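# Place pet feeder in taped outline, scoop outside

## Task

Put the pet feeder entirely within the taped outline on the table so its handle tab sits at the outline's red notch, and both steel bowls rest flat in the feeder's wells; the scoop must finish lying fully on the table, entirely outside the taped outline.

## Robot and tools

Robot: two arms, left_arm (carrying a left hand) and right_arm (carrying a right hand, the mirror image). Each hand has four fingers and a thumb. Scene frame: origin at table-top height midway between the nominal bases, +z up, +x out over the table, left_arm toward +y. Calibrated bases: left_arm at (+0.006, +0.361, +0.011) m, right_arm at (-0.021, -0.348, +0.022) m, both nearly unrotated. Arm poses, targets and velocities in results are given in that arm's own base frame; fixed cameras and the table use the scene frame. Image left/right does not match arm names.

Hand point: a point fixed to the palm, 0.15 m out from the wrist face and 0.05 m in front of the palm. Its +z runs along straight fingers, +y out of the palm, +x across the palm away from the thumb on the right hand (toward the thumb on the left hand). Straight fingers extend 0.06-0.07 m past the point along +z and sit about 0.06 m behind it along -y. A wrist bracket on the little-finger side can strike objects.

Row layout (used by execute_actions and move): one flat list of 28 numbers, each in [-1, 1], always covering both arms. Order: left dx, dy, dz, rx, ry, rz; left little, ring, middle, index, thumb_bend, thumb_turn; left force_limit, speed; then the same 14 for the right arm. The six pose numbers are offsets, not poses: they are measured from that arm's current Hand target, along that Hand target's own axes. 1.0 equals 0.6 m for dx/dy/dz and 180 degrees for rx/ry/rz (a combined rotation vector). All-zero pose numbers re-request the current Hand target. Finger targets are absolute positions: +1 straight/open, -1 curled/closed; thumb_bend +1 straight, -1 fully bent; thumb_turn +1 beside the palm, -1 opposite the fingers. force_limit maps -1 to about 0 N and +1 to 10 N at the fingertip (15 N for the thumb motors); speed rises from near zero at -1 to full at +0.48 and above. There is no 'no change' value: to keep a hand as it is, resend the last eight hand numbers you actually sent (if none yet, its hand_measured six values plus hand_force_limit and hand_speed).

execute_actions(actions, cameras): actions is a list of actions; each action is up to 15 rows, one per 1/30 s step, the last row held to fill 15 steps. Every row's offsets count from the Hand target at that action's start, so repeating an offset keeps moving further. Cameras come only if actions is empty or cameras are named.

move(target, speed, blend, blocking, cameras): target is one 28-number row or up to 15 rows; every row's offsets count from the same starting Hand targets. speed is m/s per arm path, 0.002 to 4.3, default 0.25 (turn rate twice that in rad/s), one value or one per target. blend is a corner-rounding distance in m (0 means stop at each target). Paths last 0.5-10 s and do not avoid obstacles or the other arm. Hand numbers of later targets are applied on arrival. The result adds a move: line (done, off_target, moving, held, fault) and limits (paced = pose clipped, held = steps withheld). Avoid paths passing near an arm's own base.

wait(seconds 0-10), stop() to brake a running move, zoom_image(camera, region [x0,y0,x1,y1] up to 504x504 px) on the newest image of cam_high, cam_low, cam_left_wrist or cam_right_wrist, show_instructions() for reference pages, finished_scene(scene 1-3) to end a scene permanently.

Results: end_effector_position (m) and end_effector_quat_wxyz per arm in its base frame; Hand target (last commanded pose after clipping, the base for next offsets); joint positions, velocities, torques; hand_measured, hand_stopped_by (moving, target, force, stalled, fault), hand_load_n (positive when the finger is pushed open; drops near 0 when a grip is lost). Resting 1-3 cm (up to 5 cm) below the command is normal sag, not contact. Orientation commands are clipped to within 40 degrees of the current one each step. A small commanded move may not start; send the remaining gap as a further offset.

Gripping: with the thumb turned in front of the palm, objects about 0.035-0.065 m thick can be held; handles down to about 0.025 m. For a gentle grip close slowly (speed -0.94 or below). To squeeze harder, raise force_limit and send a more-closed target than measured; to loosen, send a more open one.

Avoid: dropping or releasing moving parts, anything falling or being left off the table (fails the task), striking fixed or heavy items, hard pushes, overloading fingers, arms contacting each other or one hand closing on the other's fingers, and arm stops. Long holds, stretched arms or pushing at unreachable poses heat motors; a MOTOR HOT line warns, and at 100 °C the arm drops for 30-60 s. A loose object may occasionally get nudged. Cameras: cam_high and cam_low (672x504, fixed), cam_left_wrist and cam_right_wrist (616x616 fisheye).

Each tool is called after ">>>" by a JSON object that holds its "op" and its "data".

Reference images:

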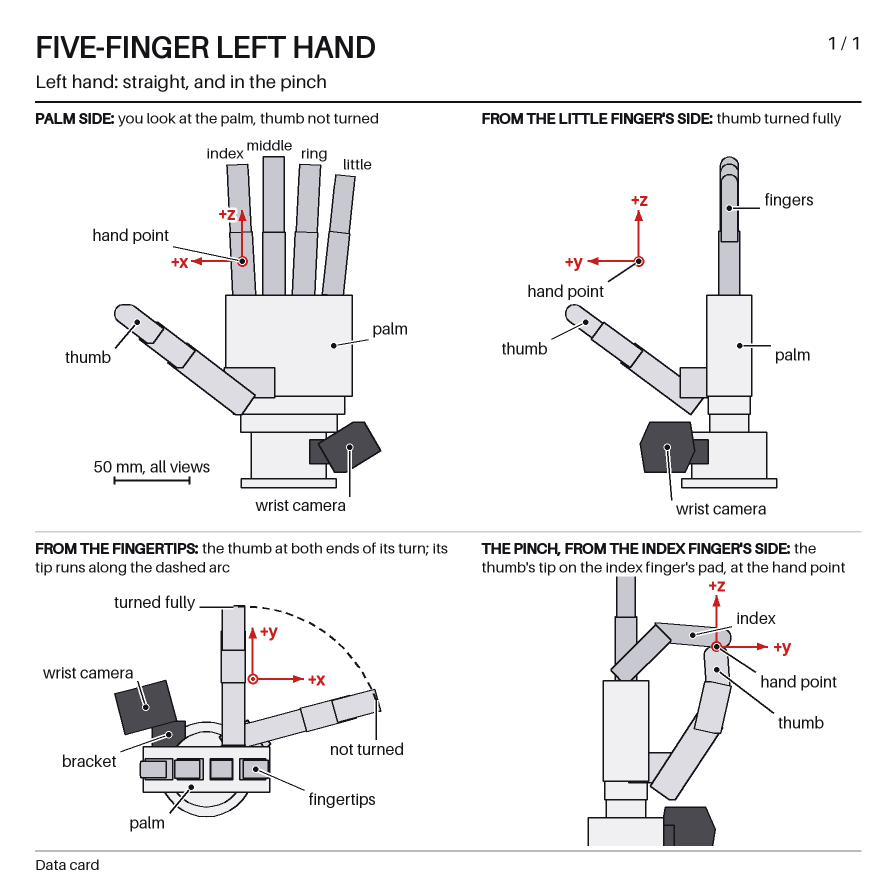

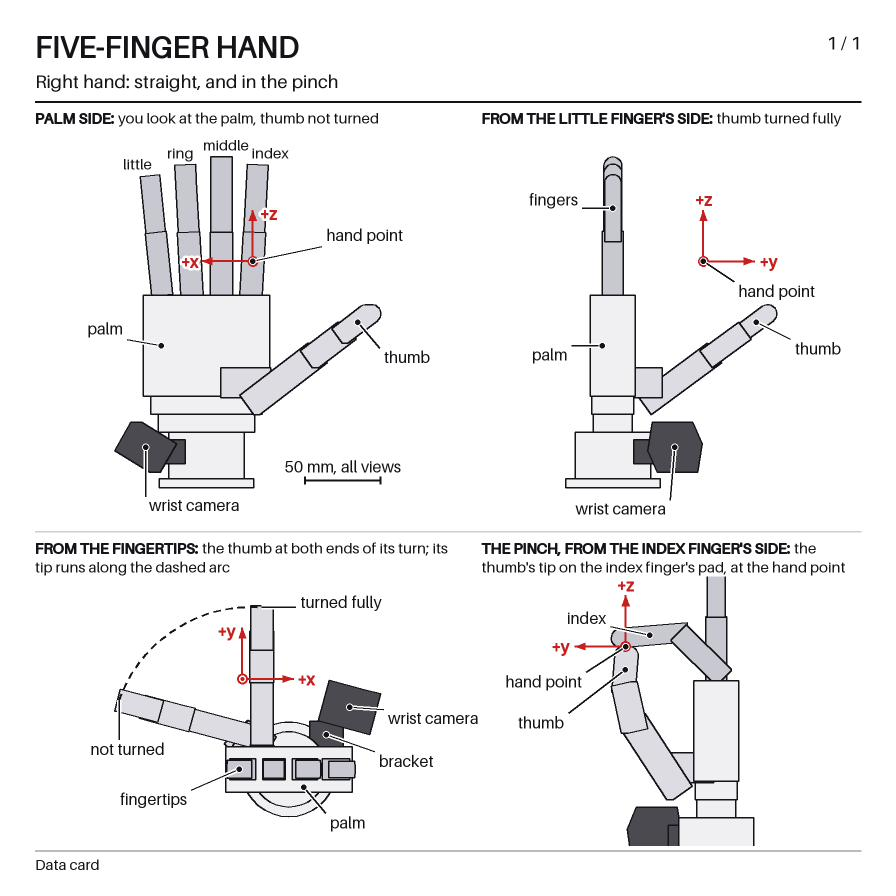

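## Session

>>> {"op": "execute_actions", "data": {"actions": []}}

Scene clock: 0.00 s.
left_arm: end_effector_position=(+0.3275, +0.0747, +0.3422) hand_measured=(+1.000, +1.000, +1.000, +1.000, +1.000, +1.000) hand_load_n=(+0.0, +0.0, +0.0, +0.0, +0.0, +0.0) hand_stopped_by=(target, target, target, target, target, target) hand_force_limit=0.00 hand_speed=-0.80 end_effector_quat_wxyz=(-0.551, +0.604, -0.554, -0.155) | right_arm: end_effector_position=(+0.3659, +0.0839, +0.1323) hand_measured=(+1.000, +1.000, +1.000, +1.000, +1.000, +1.000) hand_load_n=(+0.0, +0.0, +0.0, +0.5, +0.0, +0.0) hand_stopped_by=(target, target, target, target, target, target) hand_force_limit=0.00 hand_speed=-0.80 end_effector_quat_wxyz=(+0.131, +0.840, -0.517, -0.101)
Joint positions: left_arm=[-0.291 1.033 1.137 -1.227 -1.178 -0.075] | right_arm=[0.212 1.77 1.441 -1.572 0.049 -0.247]
Joint velocities: within noise
Joint torques (N m): no reading
Heat: left arm: hottest elbow 31 °C; right arm: hottest shoulder 34 °C.
Hand target: left_arm +0.3320, +0.0740, +0.3605; -0.562, +0.611, -0.541, -0.138 | right_arm +0.3749, +0.0842, +0.1461; +0.120, +0.843, -0.517, -0.086

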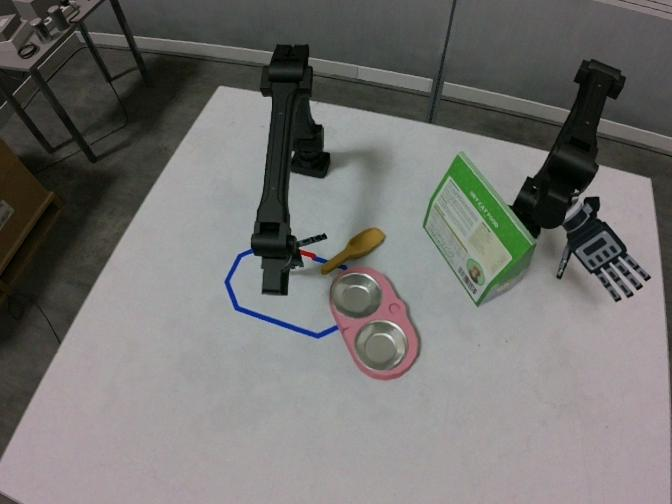

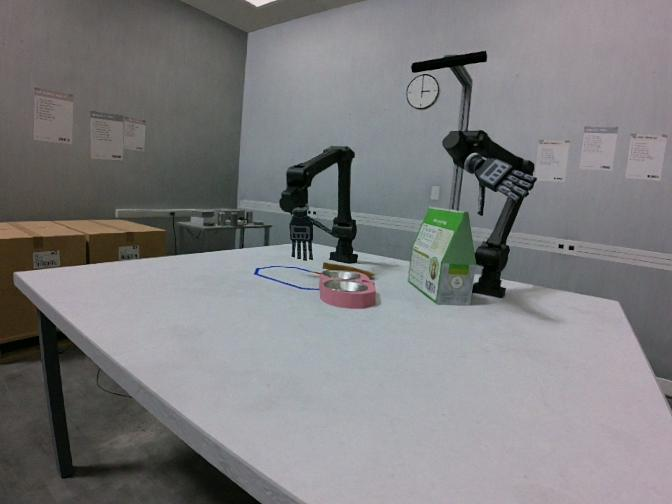

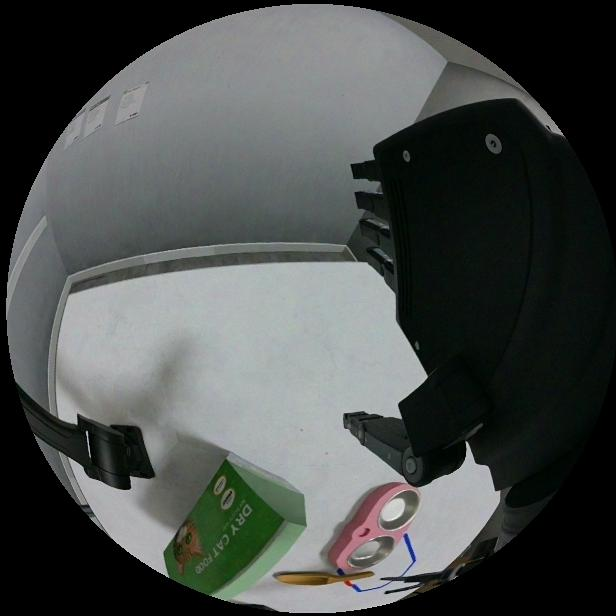

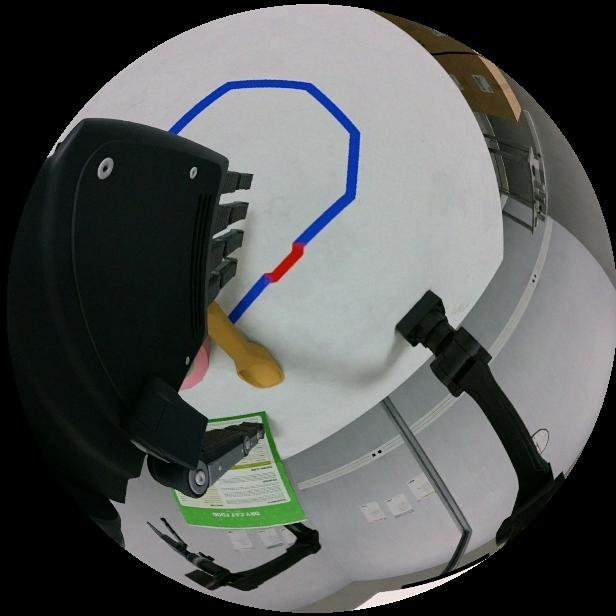

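>>> {"op": "zoom_image", "data": {"camera": "cam_high", "region": [210, 210, 450, 400]}}

Scaled by 2.100.

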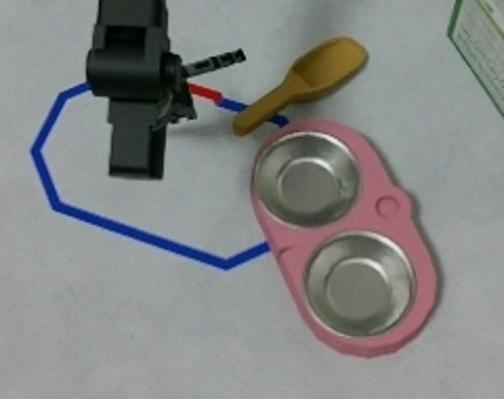

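>>> {"op": "move", "data": {"target": [[0,0,0,0,0,0,1,1,1,1,1,1,0,-0.8,-0.002,0.029,-0.096,0,0,0,1,1,-1,-1,1,1,-0.5,-0.2],[0,0,0,0,0,0,1,1,1,1,1,1,0,-0.8,-0.419,0.09,-0.057,0.0827,-0.0649,-0.0835,1,1,-1,-1,1,1,-0.5,-0.2]], "cameras": ["cam_high","cam_right_wrist"], "speed": [0.2,0.3], "blend": [0.02,0]}}

>>> {"op": "zoom_image", "data": {"camera": "cam_high", "region": [210, 210, 450, 400]}}

Scene clock: 41.23 s.
left_arm: end_effector_position=(+0.3275, +0.0747, +0.3422) hand_measured=(+1.000, +1.000, +1.000, +1.000, +1.000, +1.000) hand_load_n=(+0.0, +0.0, +0.0, +0.0, +0.0, +0.0) hand_stopped_by=(target, target, target, target, target, target) hand_force_limit=0.00 hand_speed=-0.80 end_effector_quat_wxyz=(-0.551, +0.604, -0.554, -0.155) | right_arm: end_effector_position=(+0.2251, +0.2838, +0.1898) hand_measured=(+1.000, +1.000, -1.000, -1.000, +1.000, +1.000) hand_load_n=(+0.0, +0.0, +0.0, +0.0, +0.0, +0.0) hand_stopped_by=(target, target, target, target, target, target) hand_force_limit=-0.50 hand_speed=-0.20 end_effector_quat_wxyz=(-0.033, +0.900, -0.415, -0.127)
Joint positions: left_arm=[-0.291 1.033 1.137 -1.227 -1.178 -0.075] | right_arm=[0.686 1.475 1.282 -1.43 -0.258 -0.027]
Joint torques (N m): left_arm=[-0.97 -6.42 8.94 0.88 -0.64 0.05] | right_arm=[1.14 -13.8 6.8 0.9 -0.08 0.21]
Heat: left arm: hottest elbow 38 °C; right arm: hottest shoulder 36 °C.
Hand target: left_arm +0.3320, +0.0740, +0.3605; -0.562, +0.611, -0.541, -0.138 | right_arm +0.2250, +0.2890, +0.1997; -0.055, +0.898, -0.419, -0.118
Off the commanded pose: left_arm 0.019 m, 3 deg | right_arm 0.011 m, 3 deg.
move: off_target (left_arm, right_arm)
Images, in order (width x height): cam_high 672x504, cam_right_wrist 616x616.

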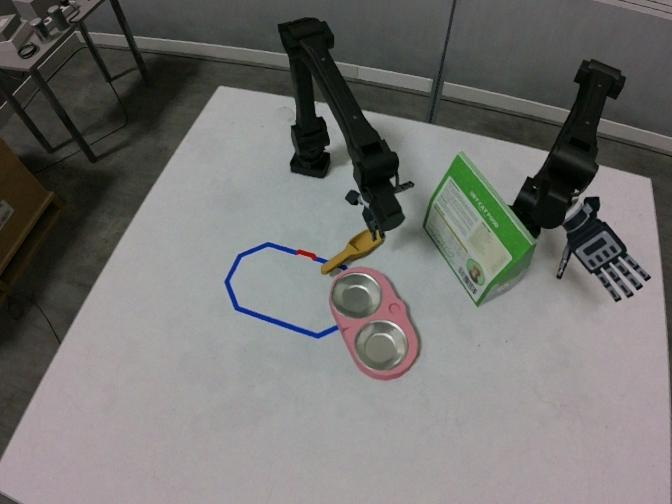

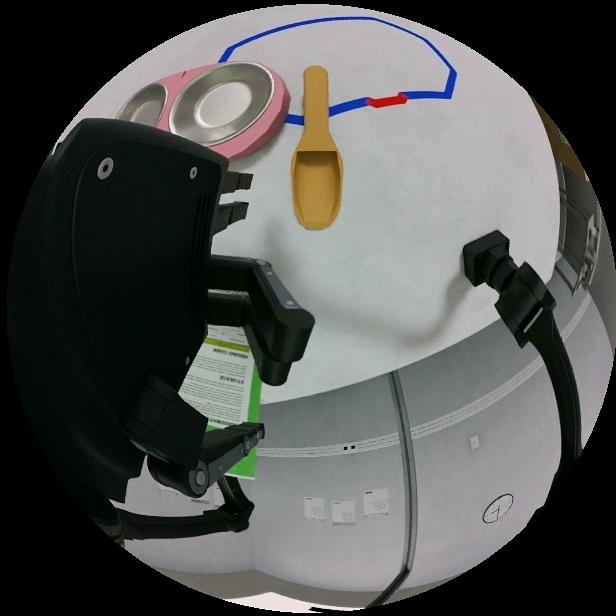

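Scaled by 2.100.

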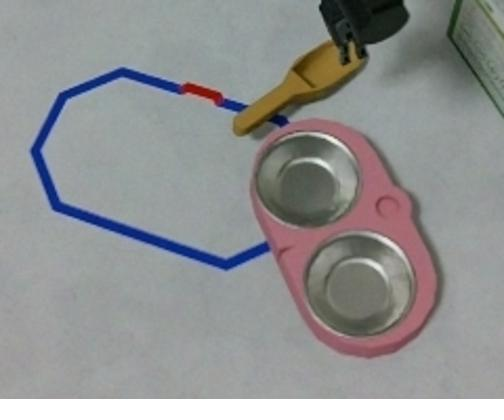

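>>> {"op": "move", "data": {"target": [[0,0,0,0,0,0,1,1,1,1,1,1,0,-0.8,0.2535,-0.1235,-0.068,0.112,0,0.4186,1,1,-1,-1,1,1,-0.5,-0.2],[0,0,0,0,0,0,1,1,1,1,1,1,0,-0.8,0.297,-0.1235,0.09,0.112,0,0.4186,1,1,-1,-1,1,1,-0.5,-0.2]], "cameras": ["cam_high","cam_right_wrist"], "speed": [0.4,0.12], "blend": [0.01,0]}}

>>> {"op": "zoom_image", "data": {"camera": "cam_high", "region": [210, 210, 450, 400]}}

Scene clock: 76.73 s.
left_arm: end_effector_position=(+0.3275, +0.0747, +0.3422) hand_measured=(+1.000, +1.000, +1.000, +1.000, +1.000, +1.000) hand_load_n=(+0.0, +0.0, +0.0, +0.0, +0.0, +0.0) hand_stopped_by=(target, target, target, target, target, target) hand_force_limit=0.00 hand_speed=-0.80 end_effector_quat_wxyz=(-0.551, +0.604, -0.554, -0.155) | right_arm: end_effector_position=(+0.3733, +0.2130, +0.0992) hand_measured=(+1.000, +1.000, -1.000, -1.000, +1.000, +1.000) hand_load_n=(+0.0, +0.0, +0.0, +0.0, +0.0, +0.0) hand_stopped_by=(target, target, target, target, target, target) hand_force_limit=-0.50 hand_speed=-0.20 end_effector_quat_wxyz=(+0.104, -0.444, +0.888, +0.057)
Joint positions: left_arm=[-0.291 1.033 1.137 -1.227 -1.178 -0.075] | right_arm=[0.297 1.428 0.989 -0.943 -0.147 0.954]
Joint torques (N m): left_arm=[-1.08 -6.36 8.95 0.98 -0.69 0.06] | right_arm=[0.03 -10.34 7.01 1.51 0.07 0.21]
Heat: left arm: hottest elbow 40 °C; right arm: hottest shoulder 35 °C.
Hand target: left_arm +0.3320, +0.0740, +0.3605; -0.562, +0.611, -0.541, -0.138 | right_arm +0.3833, +0.2153, +0.1015; +0.117, -0.434, +0.891, +0.057
Off the commanded pose: left_arm 0.019 m, 3 deg | right_arm 0.011 m, 2 deg.
move: off_target (left_arm, right_arm)
Images, in order (width x height): cam_high 672x504, cam_right_wrist 616x616.

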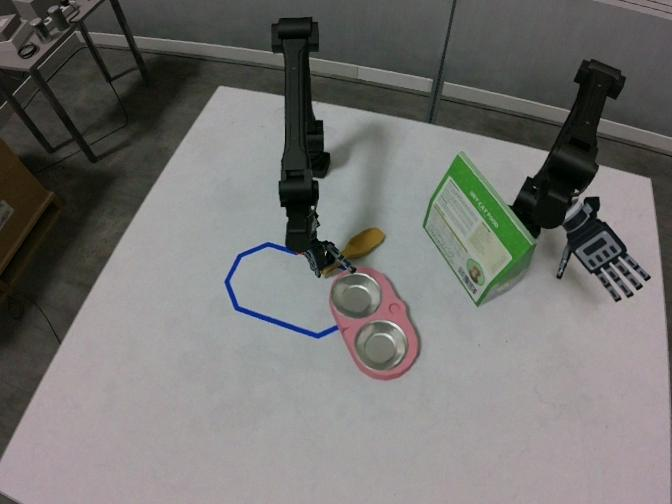

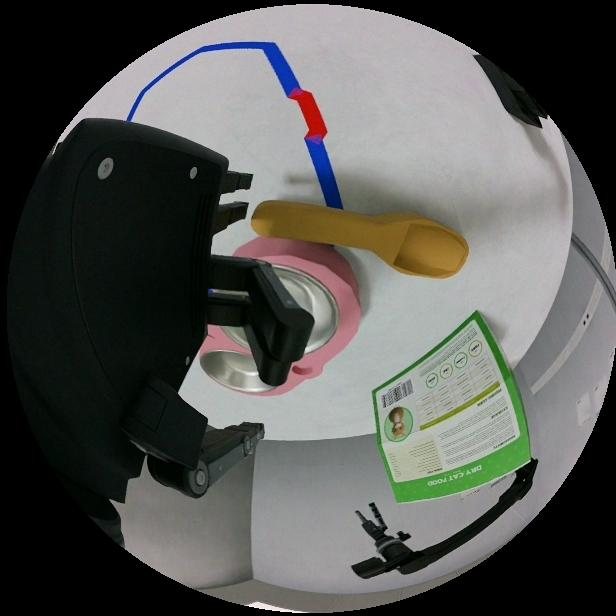

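Scaled by 2.100.

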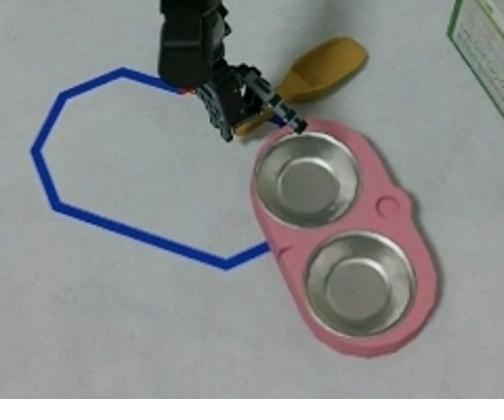

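>>> {"op": "zoom_image", "data": {"camera": "cam_high", "region": [280, 210, 390, 310]}}

>>> {"op": "zoom_image", "data": {"camera": "cam_right_wrist", "region": [180, 120, 400, 400]}}

Scaled by 4.582.

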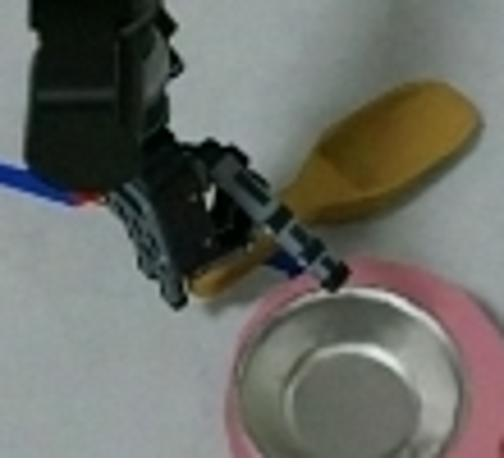

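Scaled by 1.800 from the camera's 616x616 image, which has a finer 880x880 frame.

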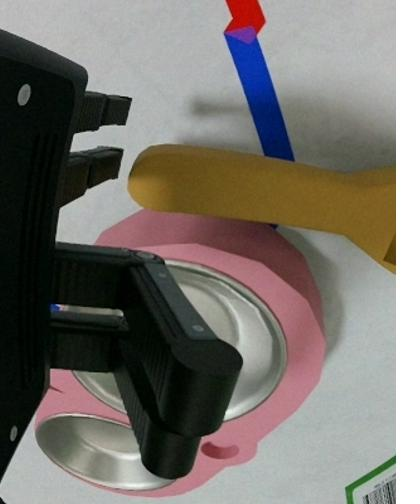

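>>> {"op": "move", "data": {"target": [0,0,0,0,0,0,1,1,1,1,1,1,0,-0.8,-0.045,-0.042,0.03,0,0,0,1,1,-1,-1,1,1,-0.5,-0.2], "cameras": ["cam_high","cam_right_wrist"], "speed": [0.1]}}

>>> {"op": "zoom_image", "data": {"camera": "cam_high", "region": [280, 210, 390, 310]}}

>>> {"op": "zoom_image", "data": {"camera": "cam_right_wrist", "region": [180, 120, 400, 400]}}

Scene clock: 112.03 s.
left_arm: end_effector_position=(+0.3275, +0.0747, +0.3422) hand_measured=(+1.000, +1.000, +1.000, +1.000, +1.000, +1.000) hand_load_n=(+0.0, +0.0, -0.5, +0.0, +0.0, +0.0) hand_stopped_by=(target, target, target, target, target, target) hand_force_limit=0.00 hand_speed=-0.80 end_effector_quat_wxyz=(-0.551, +0.604, -0.554, -0.155) | right_arm: end_effector_position=(+0.3884, +0.2176, +0.0712) hand_measured=(+1.000, +1.000, -1.000, -1.000, +1.000, +1.000) hand_load_n=(+0.0, +0.0, +0.0, +0.0, +0.0, +0.0) hand_stopped_by=(target, target, target, target, target, target) hand_force_limit=-0.50 hand_speed=-0.20 end_effector_quat_wxyz=(+0.080, -0.444, +0.891, +0.061)
Joint positions: left_arm=[-0.291 1.033 1.137 -1.227 -1.178 -0.075] | right_arm=[0.297 1.532 1.026 -0.925 -0.147 0.954]
Joint torques (N m): left_arm=[-0.85 -5.54 8.84 0.92 -0.68 0.03] | right_arm=[-0.44 -11.28 10.74 1.39 0.01 0.13]
Heat: left arm: hottest elbow 41 °C; right arm: hottest shoulder 34 °C.
Hand target: left_arm +0.3320, +0.0740, +0.3605; -0.562, +0.611, -0.541, -0.138 | right_arm +0.4221, +0.2239, +0.0910; +0.117, -0.434, +0.891, +0.057
Off the commanded pose: left_arm 0.019 m, 3 deg | right_arm 0.040 m, 4 deg.
move: off_target (left_arm, right_arm)
Images, in order (width x height): cam_high 672x504, cam_right_wrist 616x616.

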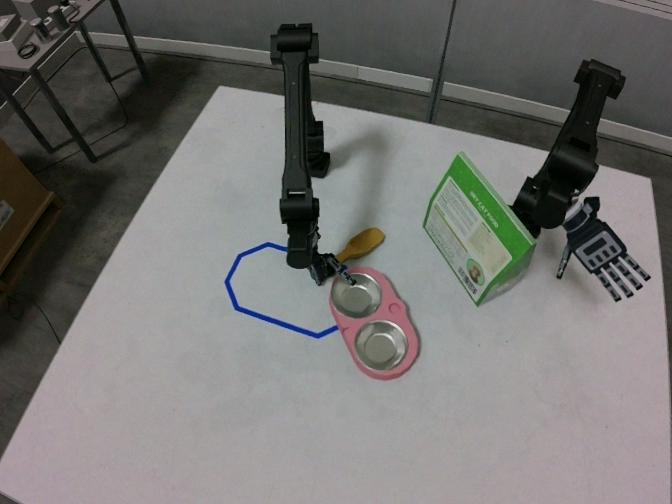

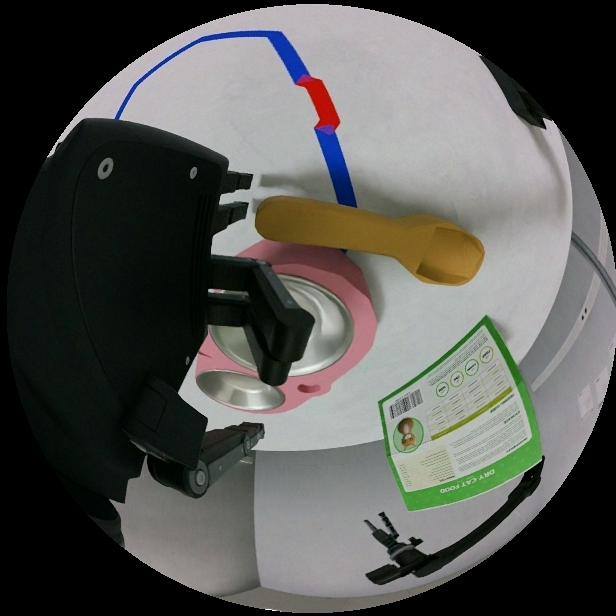

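Scaled by 4.582.

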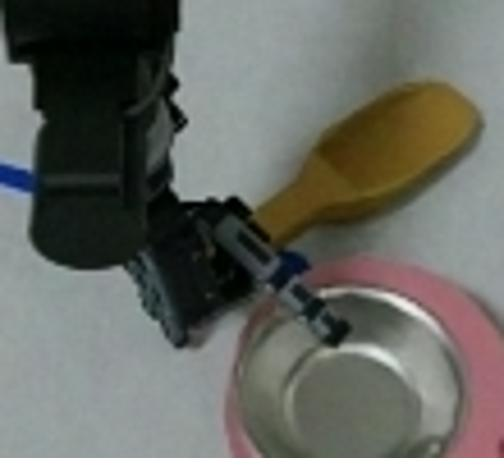

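Scaled by 1.800 from the camera's 616x616 image, which has a finer 880x880 frame.

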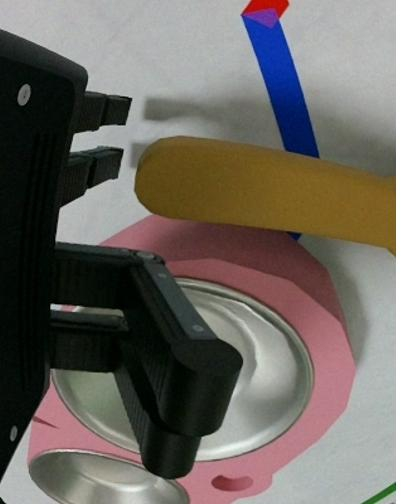

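>>> {"op": "move", "data": {"target": [0,0,0,0,0,0,1,1,1,1,1,1,0,-0.8,-0.0355,0,-0.006,0,0,0,1,1,-1,-1,1,1,-0.5,-0.2], "cameras": ["cam_high","cam_right_wrist"], "speed": [0.1]}}

>>> {"op": "zoom_image", "data": {"camera": "cam_right_wrist", "region": [180, 120, 400, 400]}}

Scene clock: 117.67 s.
left_arm: end_effector_position=(+0.3275, +0.0747, +0.3422) hand_measured=(+1.000, +1.000, +1.000, +1.000, +1.000, +1.000) hand_load_n=(+0.0, +0.0, +0.0, +0.0, +0.0, +0.0) hand_stopped_by=(target, target, target, target, target, target) hand_force_limit=0.00 hand_speed=-0.80 end_effector_quat_wxyz=(-0.551, +0.604, -0.554, -0.155) | right_arm: end_effector_position=(+0.4119, +0.2244, +0.0802) hand_measured=(+1.000, +1.000, -1.000, -1.000, +1.000, +1.000) hand_load_n=(+0.0, +0.0, +0.0, +0.0, -0.5, +0.0) hand_stopped_by=(target, target, target, target, target, target) hand_force_limit=-0.50 hand_speed=-0.20 end_effector_quat_wxyz=(+0.094, -0.436, +0.893, +0.058)
Joint positions: left_arm=[-0.291 1.033 1.137 -1.227 -1.178 -0.075] | right_arm=[0.297 1.56 1.082 -0.925 -0.144 0.973]
Joint torques (N m): left_arm=[-1.38 -6.07 9.03 1.03 -0.67 0.05] | right_arm=[1.79 -11.63 11.1 0.57 0.08 0.21]
Heat: left arm: hottest elbow 41 °C; right arm: hottest shoulder 34 °C.
Hand target: left_arm +0.3320, +0.0740, +0.3605; -0.562, +0.611, -0.541, -0.138 | right_arm +0.4342, +0.2394, +0.1000; +0.117, -0.434, +0.891, +0.057
Off the commanded pose: left_arm 0.019 m, 3 deg | right_arm 0.033 m, 3 deg.
move: off_target (left_arm, right_arm)
Images, in order (width x height): cam_high 672x504, cam_right_wrist 616x616.

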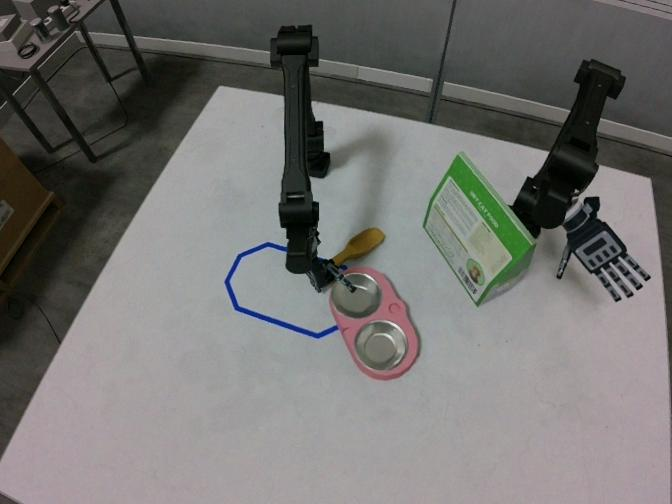

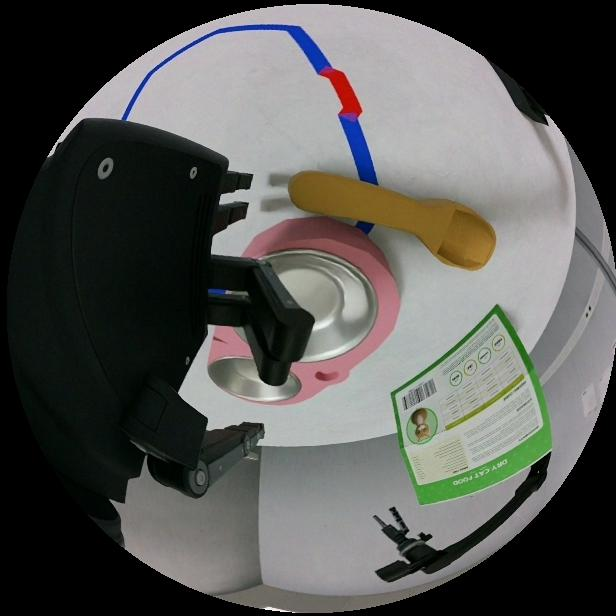

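Scaled by 1.800 from the camera's 616x616 image, which has a finer 880x880 frame.

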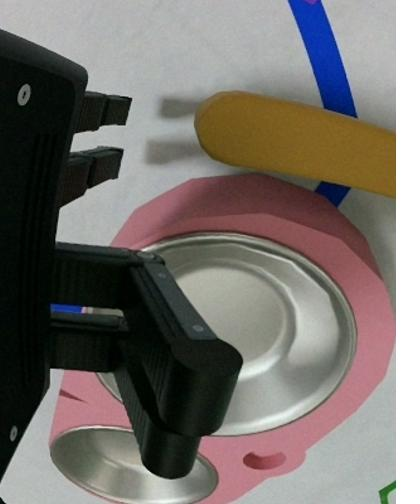

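>>> {"op": "move", "data": {"target": [0,0,0,0,0,0,1,1,1,1,1,1,0,-0.8,0.012,0.26,0.008,0,0,0,1,1,-1,-1,1,1,-0.5,-0.2], "cameras": ["cam_high","cam_right_wrist"], "speed": [0.08]}}

>>> {"op": "zoom_image", "data": {"camera": "cam_high", "region": [210, 210, 450, 400]}}

Scene clock: 127.63 s.
left_arm: end_effector_position=(+0.3275, +0.0747, +0.3422) hand_measured=(+1.000, +1.000, +1.000, +1.000, +1.000, +1.000) hand_load_n=(+0.0, +0.0, +0.0, +0.0, +0.0, +0.0) hand_stopped_by=(target, target, target, target, target, target) hand_force_limit=0.00 hand_speed=-0.80 end_effector_quat_wxyz=(-0.551, +0.604, -0.554, -0.155) | right_arm: end_effector_position=(+0.3021, +0.3225, +0.0758) hand_measured=(+1.000, +1.000, -1.000, -1.000, +1.000, +1.000) hand_load_n=(+0.0, +0.0, +0.0, +0.0, +0.0, +0.0) hand_stopped_by=(target, target, target, target, target, target) hand_force_limit=-0.50 hand_speed=-0.20 end_effector_quat_wxyz=(+0.088, -0.440, +0.892, +0.050)
Joint positions: left_arm=[-0.291 1.033 1.137 -1.227 -1.178 -0.075] | right_arm=[0.639 1.431 0.931 -0.879 -0.066 1.299]
Joint torques (N m): left_arm=[-1.26 -6.07 8.87 0.91 -0.66 0.04] | right_arm=[1.38 -12.92 6.54 1.51 0.13 0.22]
Heat: left arm: hottest elbow 42 °C; right arm: hottest shoulder 34 °C.
Hand target: left_arm +0.3320, +0.0740, +0.3605; -0.562, +0.611, -0.541, -0.138 | right_arm +0.3078, +0.3310, +0.0935; +0.117, -0.434, +0.891, +0.057
Off the commanded pose: left_arm 0.019 m, 3 deg | right_arm 0.021 m, 3 deg.
move: off_target (left_arm, right_arm)
Images, in order (width x height): cam_high 672x504, cam_right_wrist 616x616.

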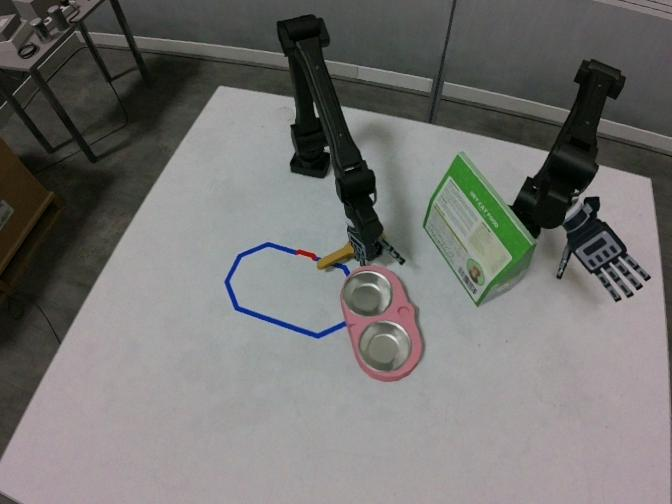

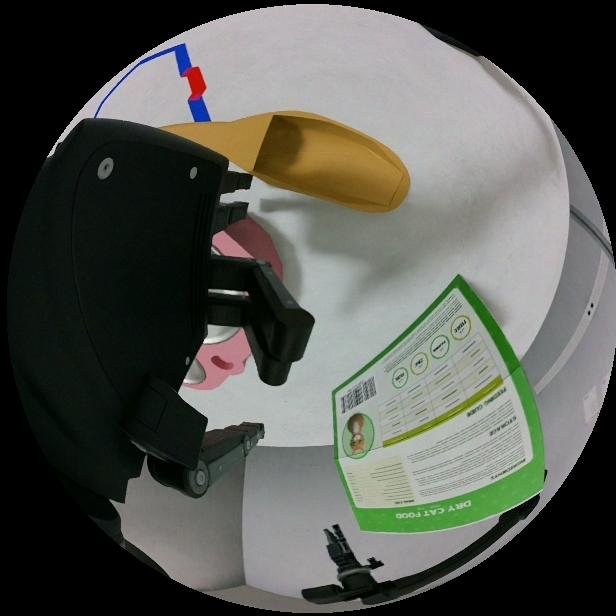

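Scaled by 2.100.

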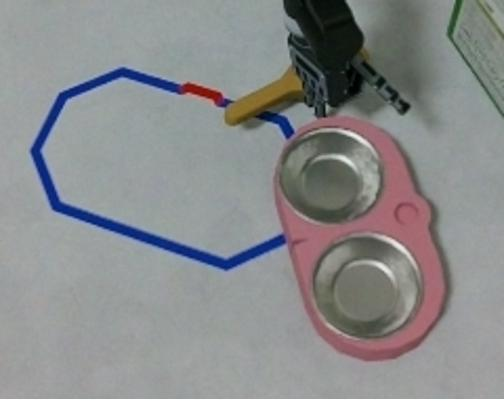

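>>> {"op": "move", "data": {"target": [[0,0,0,0,0,0,1,1,1,1,1,1,0,-0.8,0.027,-0.124,-0.007,0,0,0,1,1,-1,-1,1,1,-0.5,-0.2],[0,0,0,0,0,0,1,1,1,1,1,1,0,-0.8,0.274,-0.048,-0.0735,0,0,0,1,1,-1,-1,1,1,-0.5,-0.2]], "cameras": ["cam_high","cam_right_wrist"], "speed": [0.1,0.08], "blend": [0.01,0]}}

>>> {"op": "zoom_image", "data": {"camera": "cam_high", "region": [210, 210, 450, 400]}}

Scene clock: 145.93 s.
left_arm: end_effector_position=(+0.3275, +0.0747, +0.3422) hand_measured=(+1.000, +1.000, +1.000, +1.000, +1.000, +1.000) hand_load_n=(+0.0, +0.0, +0.0, +0.0, +0.0, +0.0) hand_stopped_by=(target, target, target, target, target, target) hand_force_limit=0.00 hand_speed=-0.80 end_effector_quat_wxyz=(-0.551, +0.604, -0.554, -0.155) | right_arm: end_effector_position=(+0.2249, +0.1790, +0.0857) hand_measured=(+1.000, +1.000, -1.000, -1.000, +1.000, +1.000) hand_load_n=(+0.0, +0.0, +0.0, +0.0, +0.0, +0.0) hand_stopped_by=(target, target, target, target, target, target) hand_force_limit=-0.50 hand_speed=-0.20 end_effector_quat_wxyz=(+0.105, -0.431, +0.894, +0.054)
Joint positions: left_arm=[-0.291 1.033 1.137 -1.227 -1.178 -0.075] | right_arm=[0.35 0.995 0.604 -0.98 -0.127 1.034]
Joint torques (N m): left_arm=[-1.44 -6.3 8.87 0.94 -0.68 0.08] | right_arm=[-0.44 -6.71 6.95 0.59 -0.26 -0.14]
Heat: left arm: hottest elbow 42 °C; right arm: hottest shoulder 33 °C.
Hand target: left_arm +0.3320, +0.0740, +0.3605; -0.562, +0.611, -0.541, -0.138 | right_arm +0.2256, +0.1792, +0.0937; +0.117, -0.434, +0.891, +0.057
Off the commanded pose: left_arm 0.019 m, 3 deg | right_arm 0.008 m, 2 deg.
move: off_target (left_arm)
Images, in order (width x height): cam_high 672x504, cam_right_wrist 616x616.

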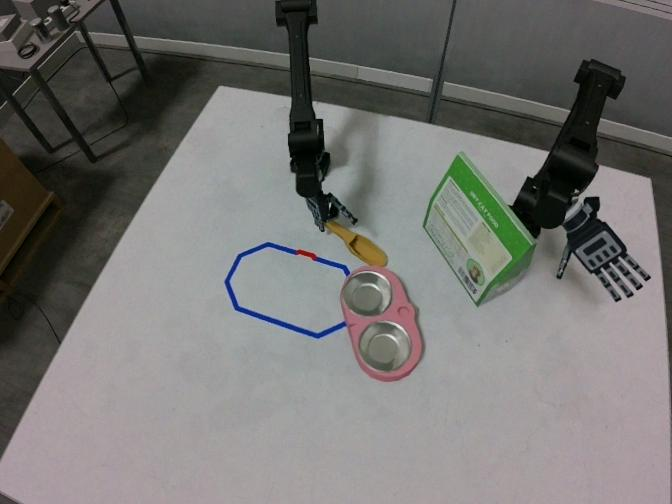

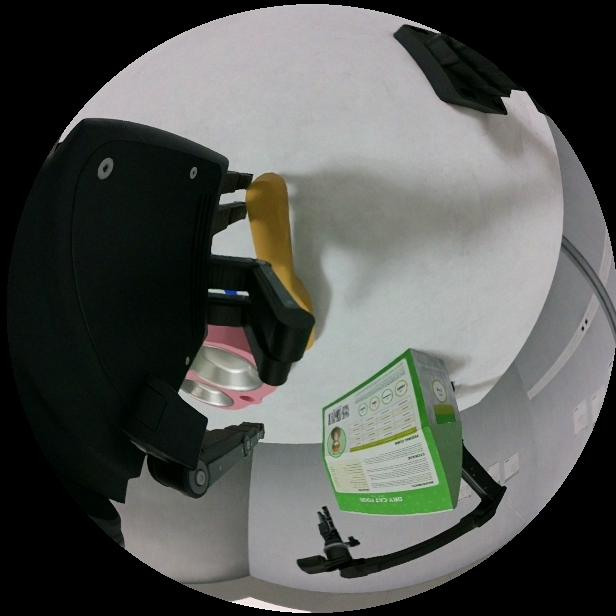

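Scaled by 2.100.

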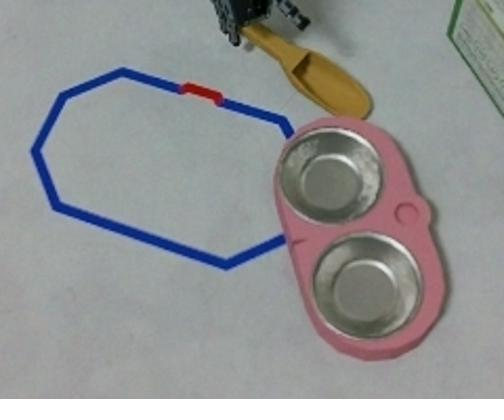

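>>> {"op": "move", "data": {"target": [[0,0,0,0,0,0,1,1,1,1,1,1,0,-0.8,-0.0475,0,-0.177,0,0,0,1,1,-1,-1,1,1,-0.5,-0.2],[0,0,0,0,0,0,1,1,1,1,1,1,0,-0.8,-0.343,-0.037,-0.091,-0.105,0,-0.3923,1,1,-1,-1,1,1,-0.5,-0.2],[0,0,0,0,0,0,1,1,1,1,1,1,0,-0.8,-0.309,-0.037,0.038,-0.105,0,-0.3923,1,1,-1,-1,1,1,-0.5,-0.2]], "cameras": ["cam_high","cam_right_wrist"], "speed": [0.15,0.4,0.15], "blend": [0.02,0.01,0]}}

Scene clock: 173.20 s.
left_arm: end_effector_position=(+0.3275, +0.0747, +0.3422) hand_measured=(+1.000, +1.000, +1.000, +1.000, +1.000, +1.000) hand_load_n=(+0.0, +0.0, +0.0, +0.0, +0.0, +0.0) hand_stopped_by=(target, target, target, target, target, target) hand_force_limit=0.00 hand_speed=-0.80 end_effector_quat_wxyz=(-0.551, +0.604, -0.554, -0.155) | right_arm: end_effector_position=(+0.3547, +0.3032, +0.1191) hand_measured=(+1.000, +1.000, -1.000, -1.000, +1.000, +1.000) hand_load_n=(+0.0, +0.0, +0.0, +0.0, +0.0, +0.0) hand_stopped_by=(target, target, target, target, target, target) hand_force_limit=-0.50 hand_speed=-0.20 end_effector_quat_wxyz=(-0.048, +0.875, -0.468, -0.118)
Joint positions: left_arm=[-0.291 1.033 1.137 -1.227 -1.178 -0.075] | right_arm=[0.546 1.782 1.477 -1.304 -0.252 -0.047]
Joint torques (N m): left_arm=[-1.44 -5.83 8.8 0.96 -0.61 0.05] | right_arm=[1.32 -15.21 7.08 0.95 -0.31 -0.13]
Heat: left arm: hottest elbow 42 °C; right arm: hottest elbow 34 °C.
Hand target: left_arm +0.3320, +0.0740, +0.3605; -0.562, +0.611, -0.541, -0.138 | right_arm +0.3571, +0.3113, +0.1195; -0.060, +0.880, -0.457, -0.116
Off the commanded pose: left_arm 0.019 m, 3 deg | right_arm 0.008 m, 2 deg.
move: off_target (left_arm)
Images, in order (width x height): cam_high 672x504, cam_right_wrist 616x616.

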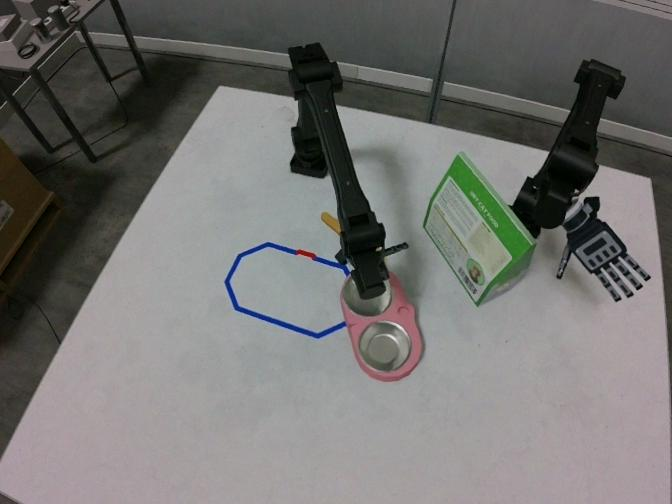

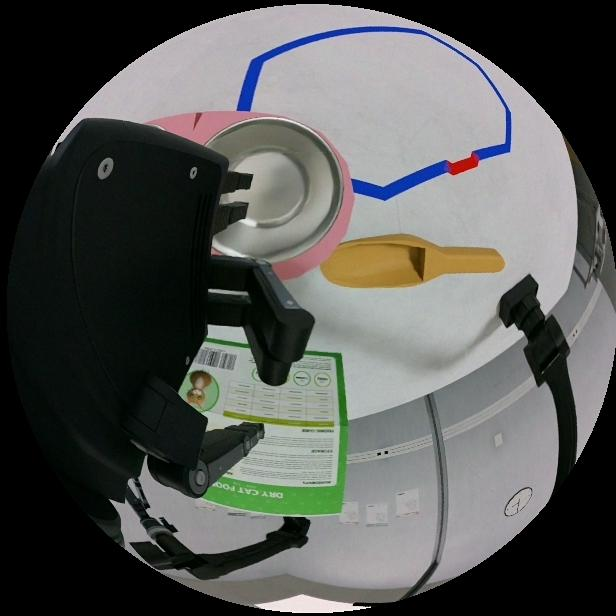

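>>> {"op": "move", "data": {"target": [[0,0,0,0,0,0,1,1,1,1,1,1,0,-0.8,0.029,0.0095,0.056,0,0,0,1,1,-1,-1,1,1,-0.5,-0.2],[0,0,0,0,0,0,1,1,1,1,1,1,0,-0.8,0.4177,0.2187,-0.0517,0,0,0,1,1,-1,-1,1,1,-0.5,-0.2]], "cameras": ["cam_high","cam_right_wrist"], "speed": [0.08,0.08], "blend": [0.005,0]}}

>>> {"op": "zoom_image", "data": {"camera": "cam_high", "region": [210, 210, 450, 400]}}

Scene clock: 185.20 s.
left_arm: end_effector_position=(+0.3275, +0.0747, +0.3422) hand_measured=(+1.000, +1.000, +1.000, +1.000, +1.000, +1.000) hand_load_n=(+0.0, +0.0, +0.0, +0.0, +0.0, -0.5) hand_stopped_by=(target, target, target, target, target, target) hand_force_limit=0.00 hand_speed=-0.80 end_effector_quat_wxyz=(-0.551, +0.604, -0.554, -0.155) | right_arm: end_effector_position=(+0.3898, +0.0434, +0.0773) hand_measured=(+1.000, +1.000, -1.000, -1.000, +1.000, +1.000) hand_load_n=(+0.0, +0.0, +0.0, +0.5, +0.0, +0.0) hand_stopped_by=(target, target, target, target, target, target) hand_force_limit=-0.50 hand_speed=-0.20 end_effector_quat_wxyz=(-0.064, +0.881, -0.453, -0.123)
Joint positions: left_arm=[-0.291 1.033 1.137 -1.227 -1.178 -0.075] | right_arm=[0.023 1.742 1.3 -1.287 -0.23 -0.616]
Joint torques (N m): left_arm=[-1.32 -6.01 8.87 0.94 -0.67 0.06] | right_arm=[-0.73 -14.8 7.2 0.02 0.32 -0.11]
Heat: left arm: hottest elbow 42 °C; right arm: hottest elbow 34 °C.
Hand target: left_arm +0.3320, +0.0740, +0.3605; -0.562, +0.611, -0.541, -0.138 | right_arm +0.3934, +0.0311, +0.0848; -0.060, +0.880, -0.457, -0.116
Off the commanded pose: left_arm 0.019 m, 3 deg | right_arm 0.015 m, 1 deg.
move: off_target (left_arm, right_arm)
Images, in order (width x height): cam_high 672x504, cam_right_wrist 616x616.

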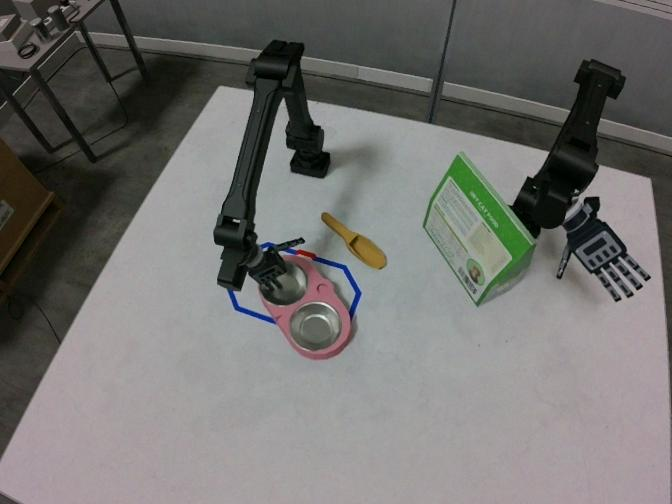

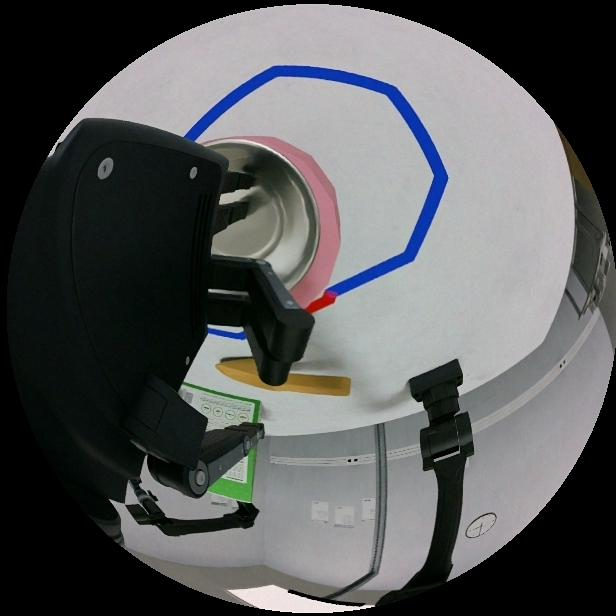

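Scaled by 2.100.

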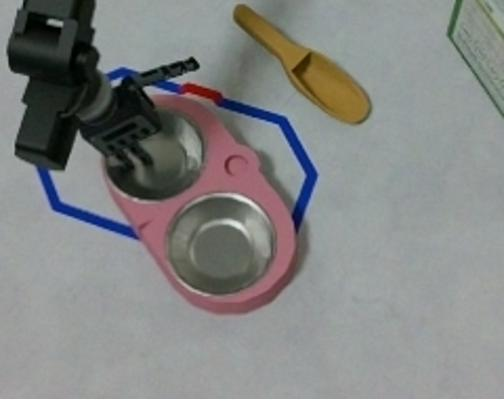

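>>> {"op": "move", "data": {"target": [[0,0,0,0,0,0,1,1,1,1,1,1,0,-0.8,0.104,0.0695,-0.028,0,0,0,1,1,-1,-1,1,1,-0.5,-0.2],[0,0,0,0,0,0,1,1,1,1,1,1,0,-0.8,0.037,0.05,-0.174,0,0,0,1,1,-1,-1,1,1,-0.5,-0.2],[0,0,0,0,0,0,1,1,1,1,1,1,0,-0.8,-0.121,-0.196,-0.132,0,0,0,1,1,-1,-1,1,1,-0.5,-0.2]], "cameras": ["cam_high","cam_right_wrist"], "speed": [0.08,0.15,0.3], "blend": [0,0.01,0]}}

>>> {"op": "zoom_image", "data": {"camera": "cam_high", "region": [210, 210, 450, 400]}}

Scene clock: 203.87 s.
left_arm: end_effector_position=(+0.3275, +0.0747, +0.3422) hand_measured=(+1.000, +1.000, +1.000, +1.000, +1.000, +1.000) hand_load_n=(-0.5, +0.0, +0.0, +0.0, +0.0, +0.0) hand_stopped_by=(target, target, target, target, target, target) hand_force_limit=0.00 hand_speed=-0.80 end_effector_quat_wxyz=(-0.551, +0.604, -0.554, -0.155) | right_arm: end_effector_position=(+0.4449, +0.1383, +0.1626) hand_measured=(+1.000, +1.000, -1.000, -1.000, +1.000, +1.000) hand_load_n=(+0.0, +0.0, +0.0, +0.0, +0.0, +0.0) hand_stopped_by=(target, target, target, target, target, target) hand_force_limit=-0.50 hand_speed=-0.20 end_effector_quat_wxyz=(-0.047, +0.885, -0.446, -0.129)
Joint positions: left_arm=[-0.291 1.033 1.137 -1.227 -1.178 -0.075] | right_arm=[0.202 1.853 1.687 -1.552 -0.235 -0.452]
Joint torques (N m): left_arm=[-1.73 -5.95 8.88 0.94 -0.64 0.05] | right_arm=[0.21 -16.09 11.38 -0.01 -0.06 0.21]
Heat: left arm: hottest elbow 43 °C; right arm: hottest elbow 35 °C.
Hand target: left_arm +0.3320, +0.0740, +0.3605; -0.562, +0.611, -0.541, -0.138 | right_arm +0.4611, +0.1394, +0.1800; -0.060, +0.880, -0.457, -0.116
Off the commanded pose: left_arm 0.019 m, 3 deg | right_arm 0.024 m, 3 deg.
move: off_target (left_arm, right_arm)
Images, in order (width x height): cam_high 672x504, cam_right_wrist 616x616.

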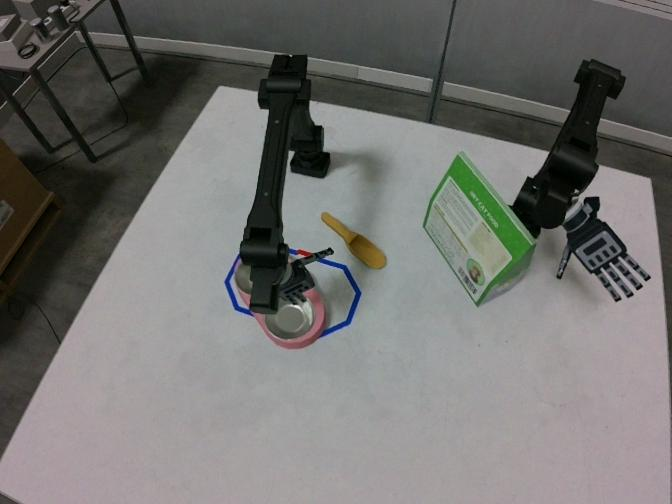

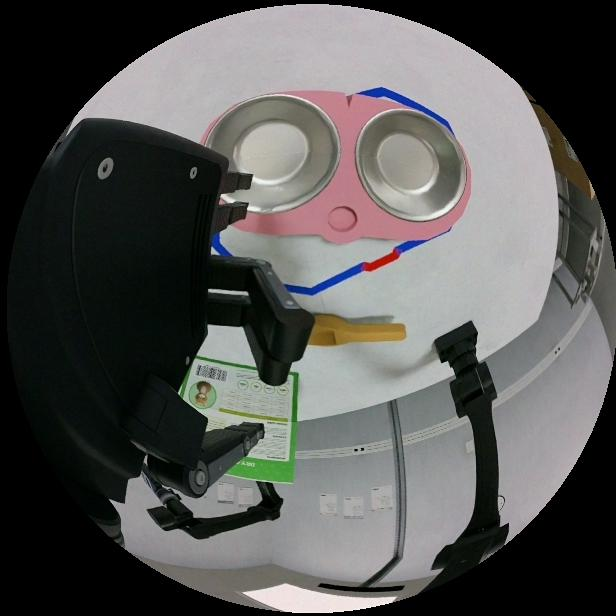

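Scaled by 2.100.

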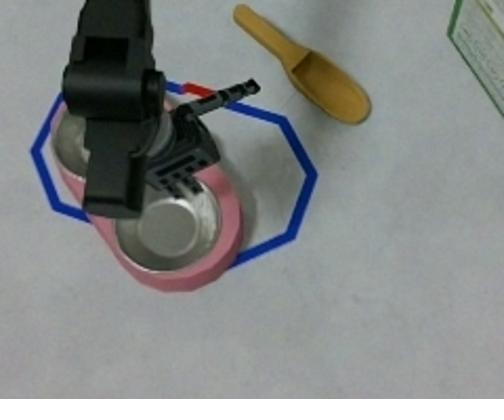

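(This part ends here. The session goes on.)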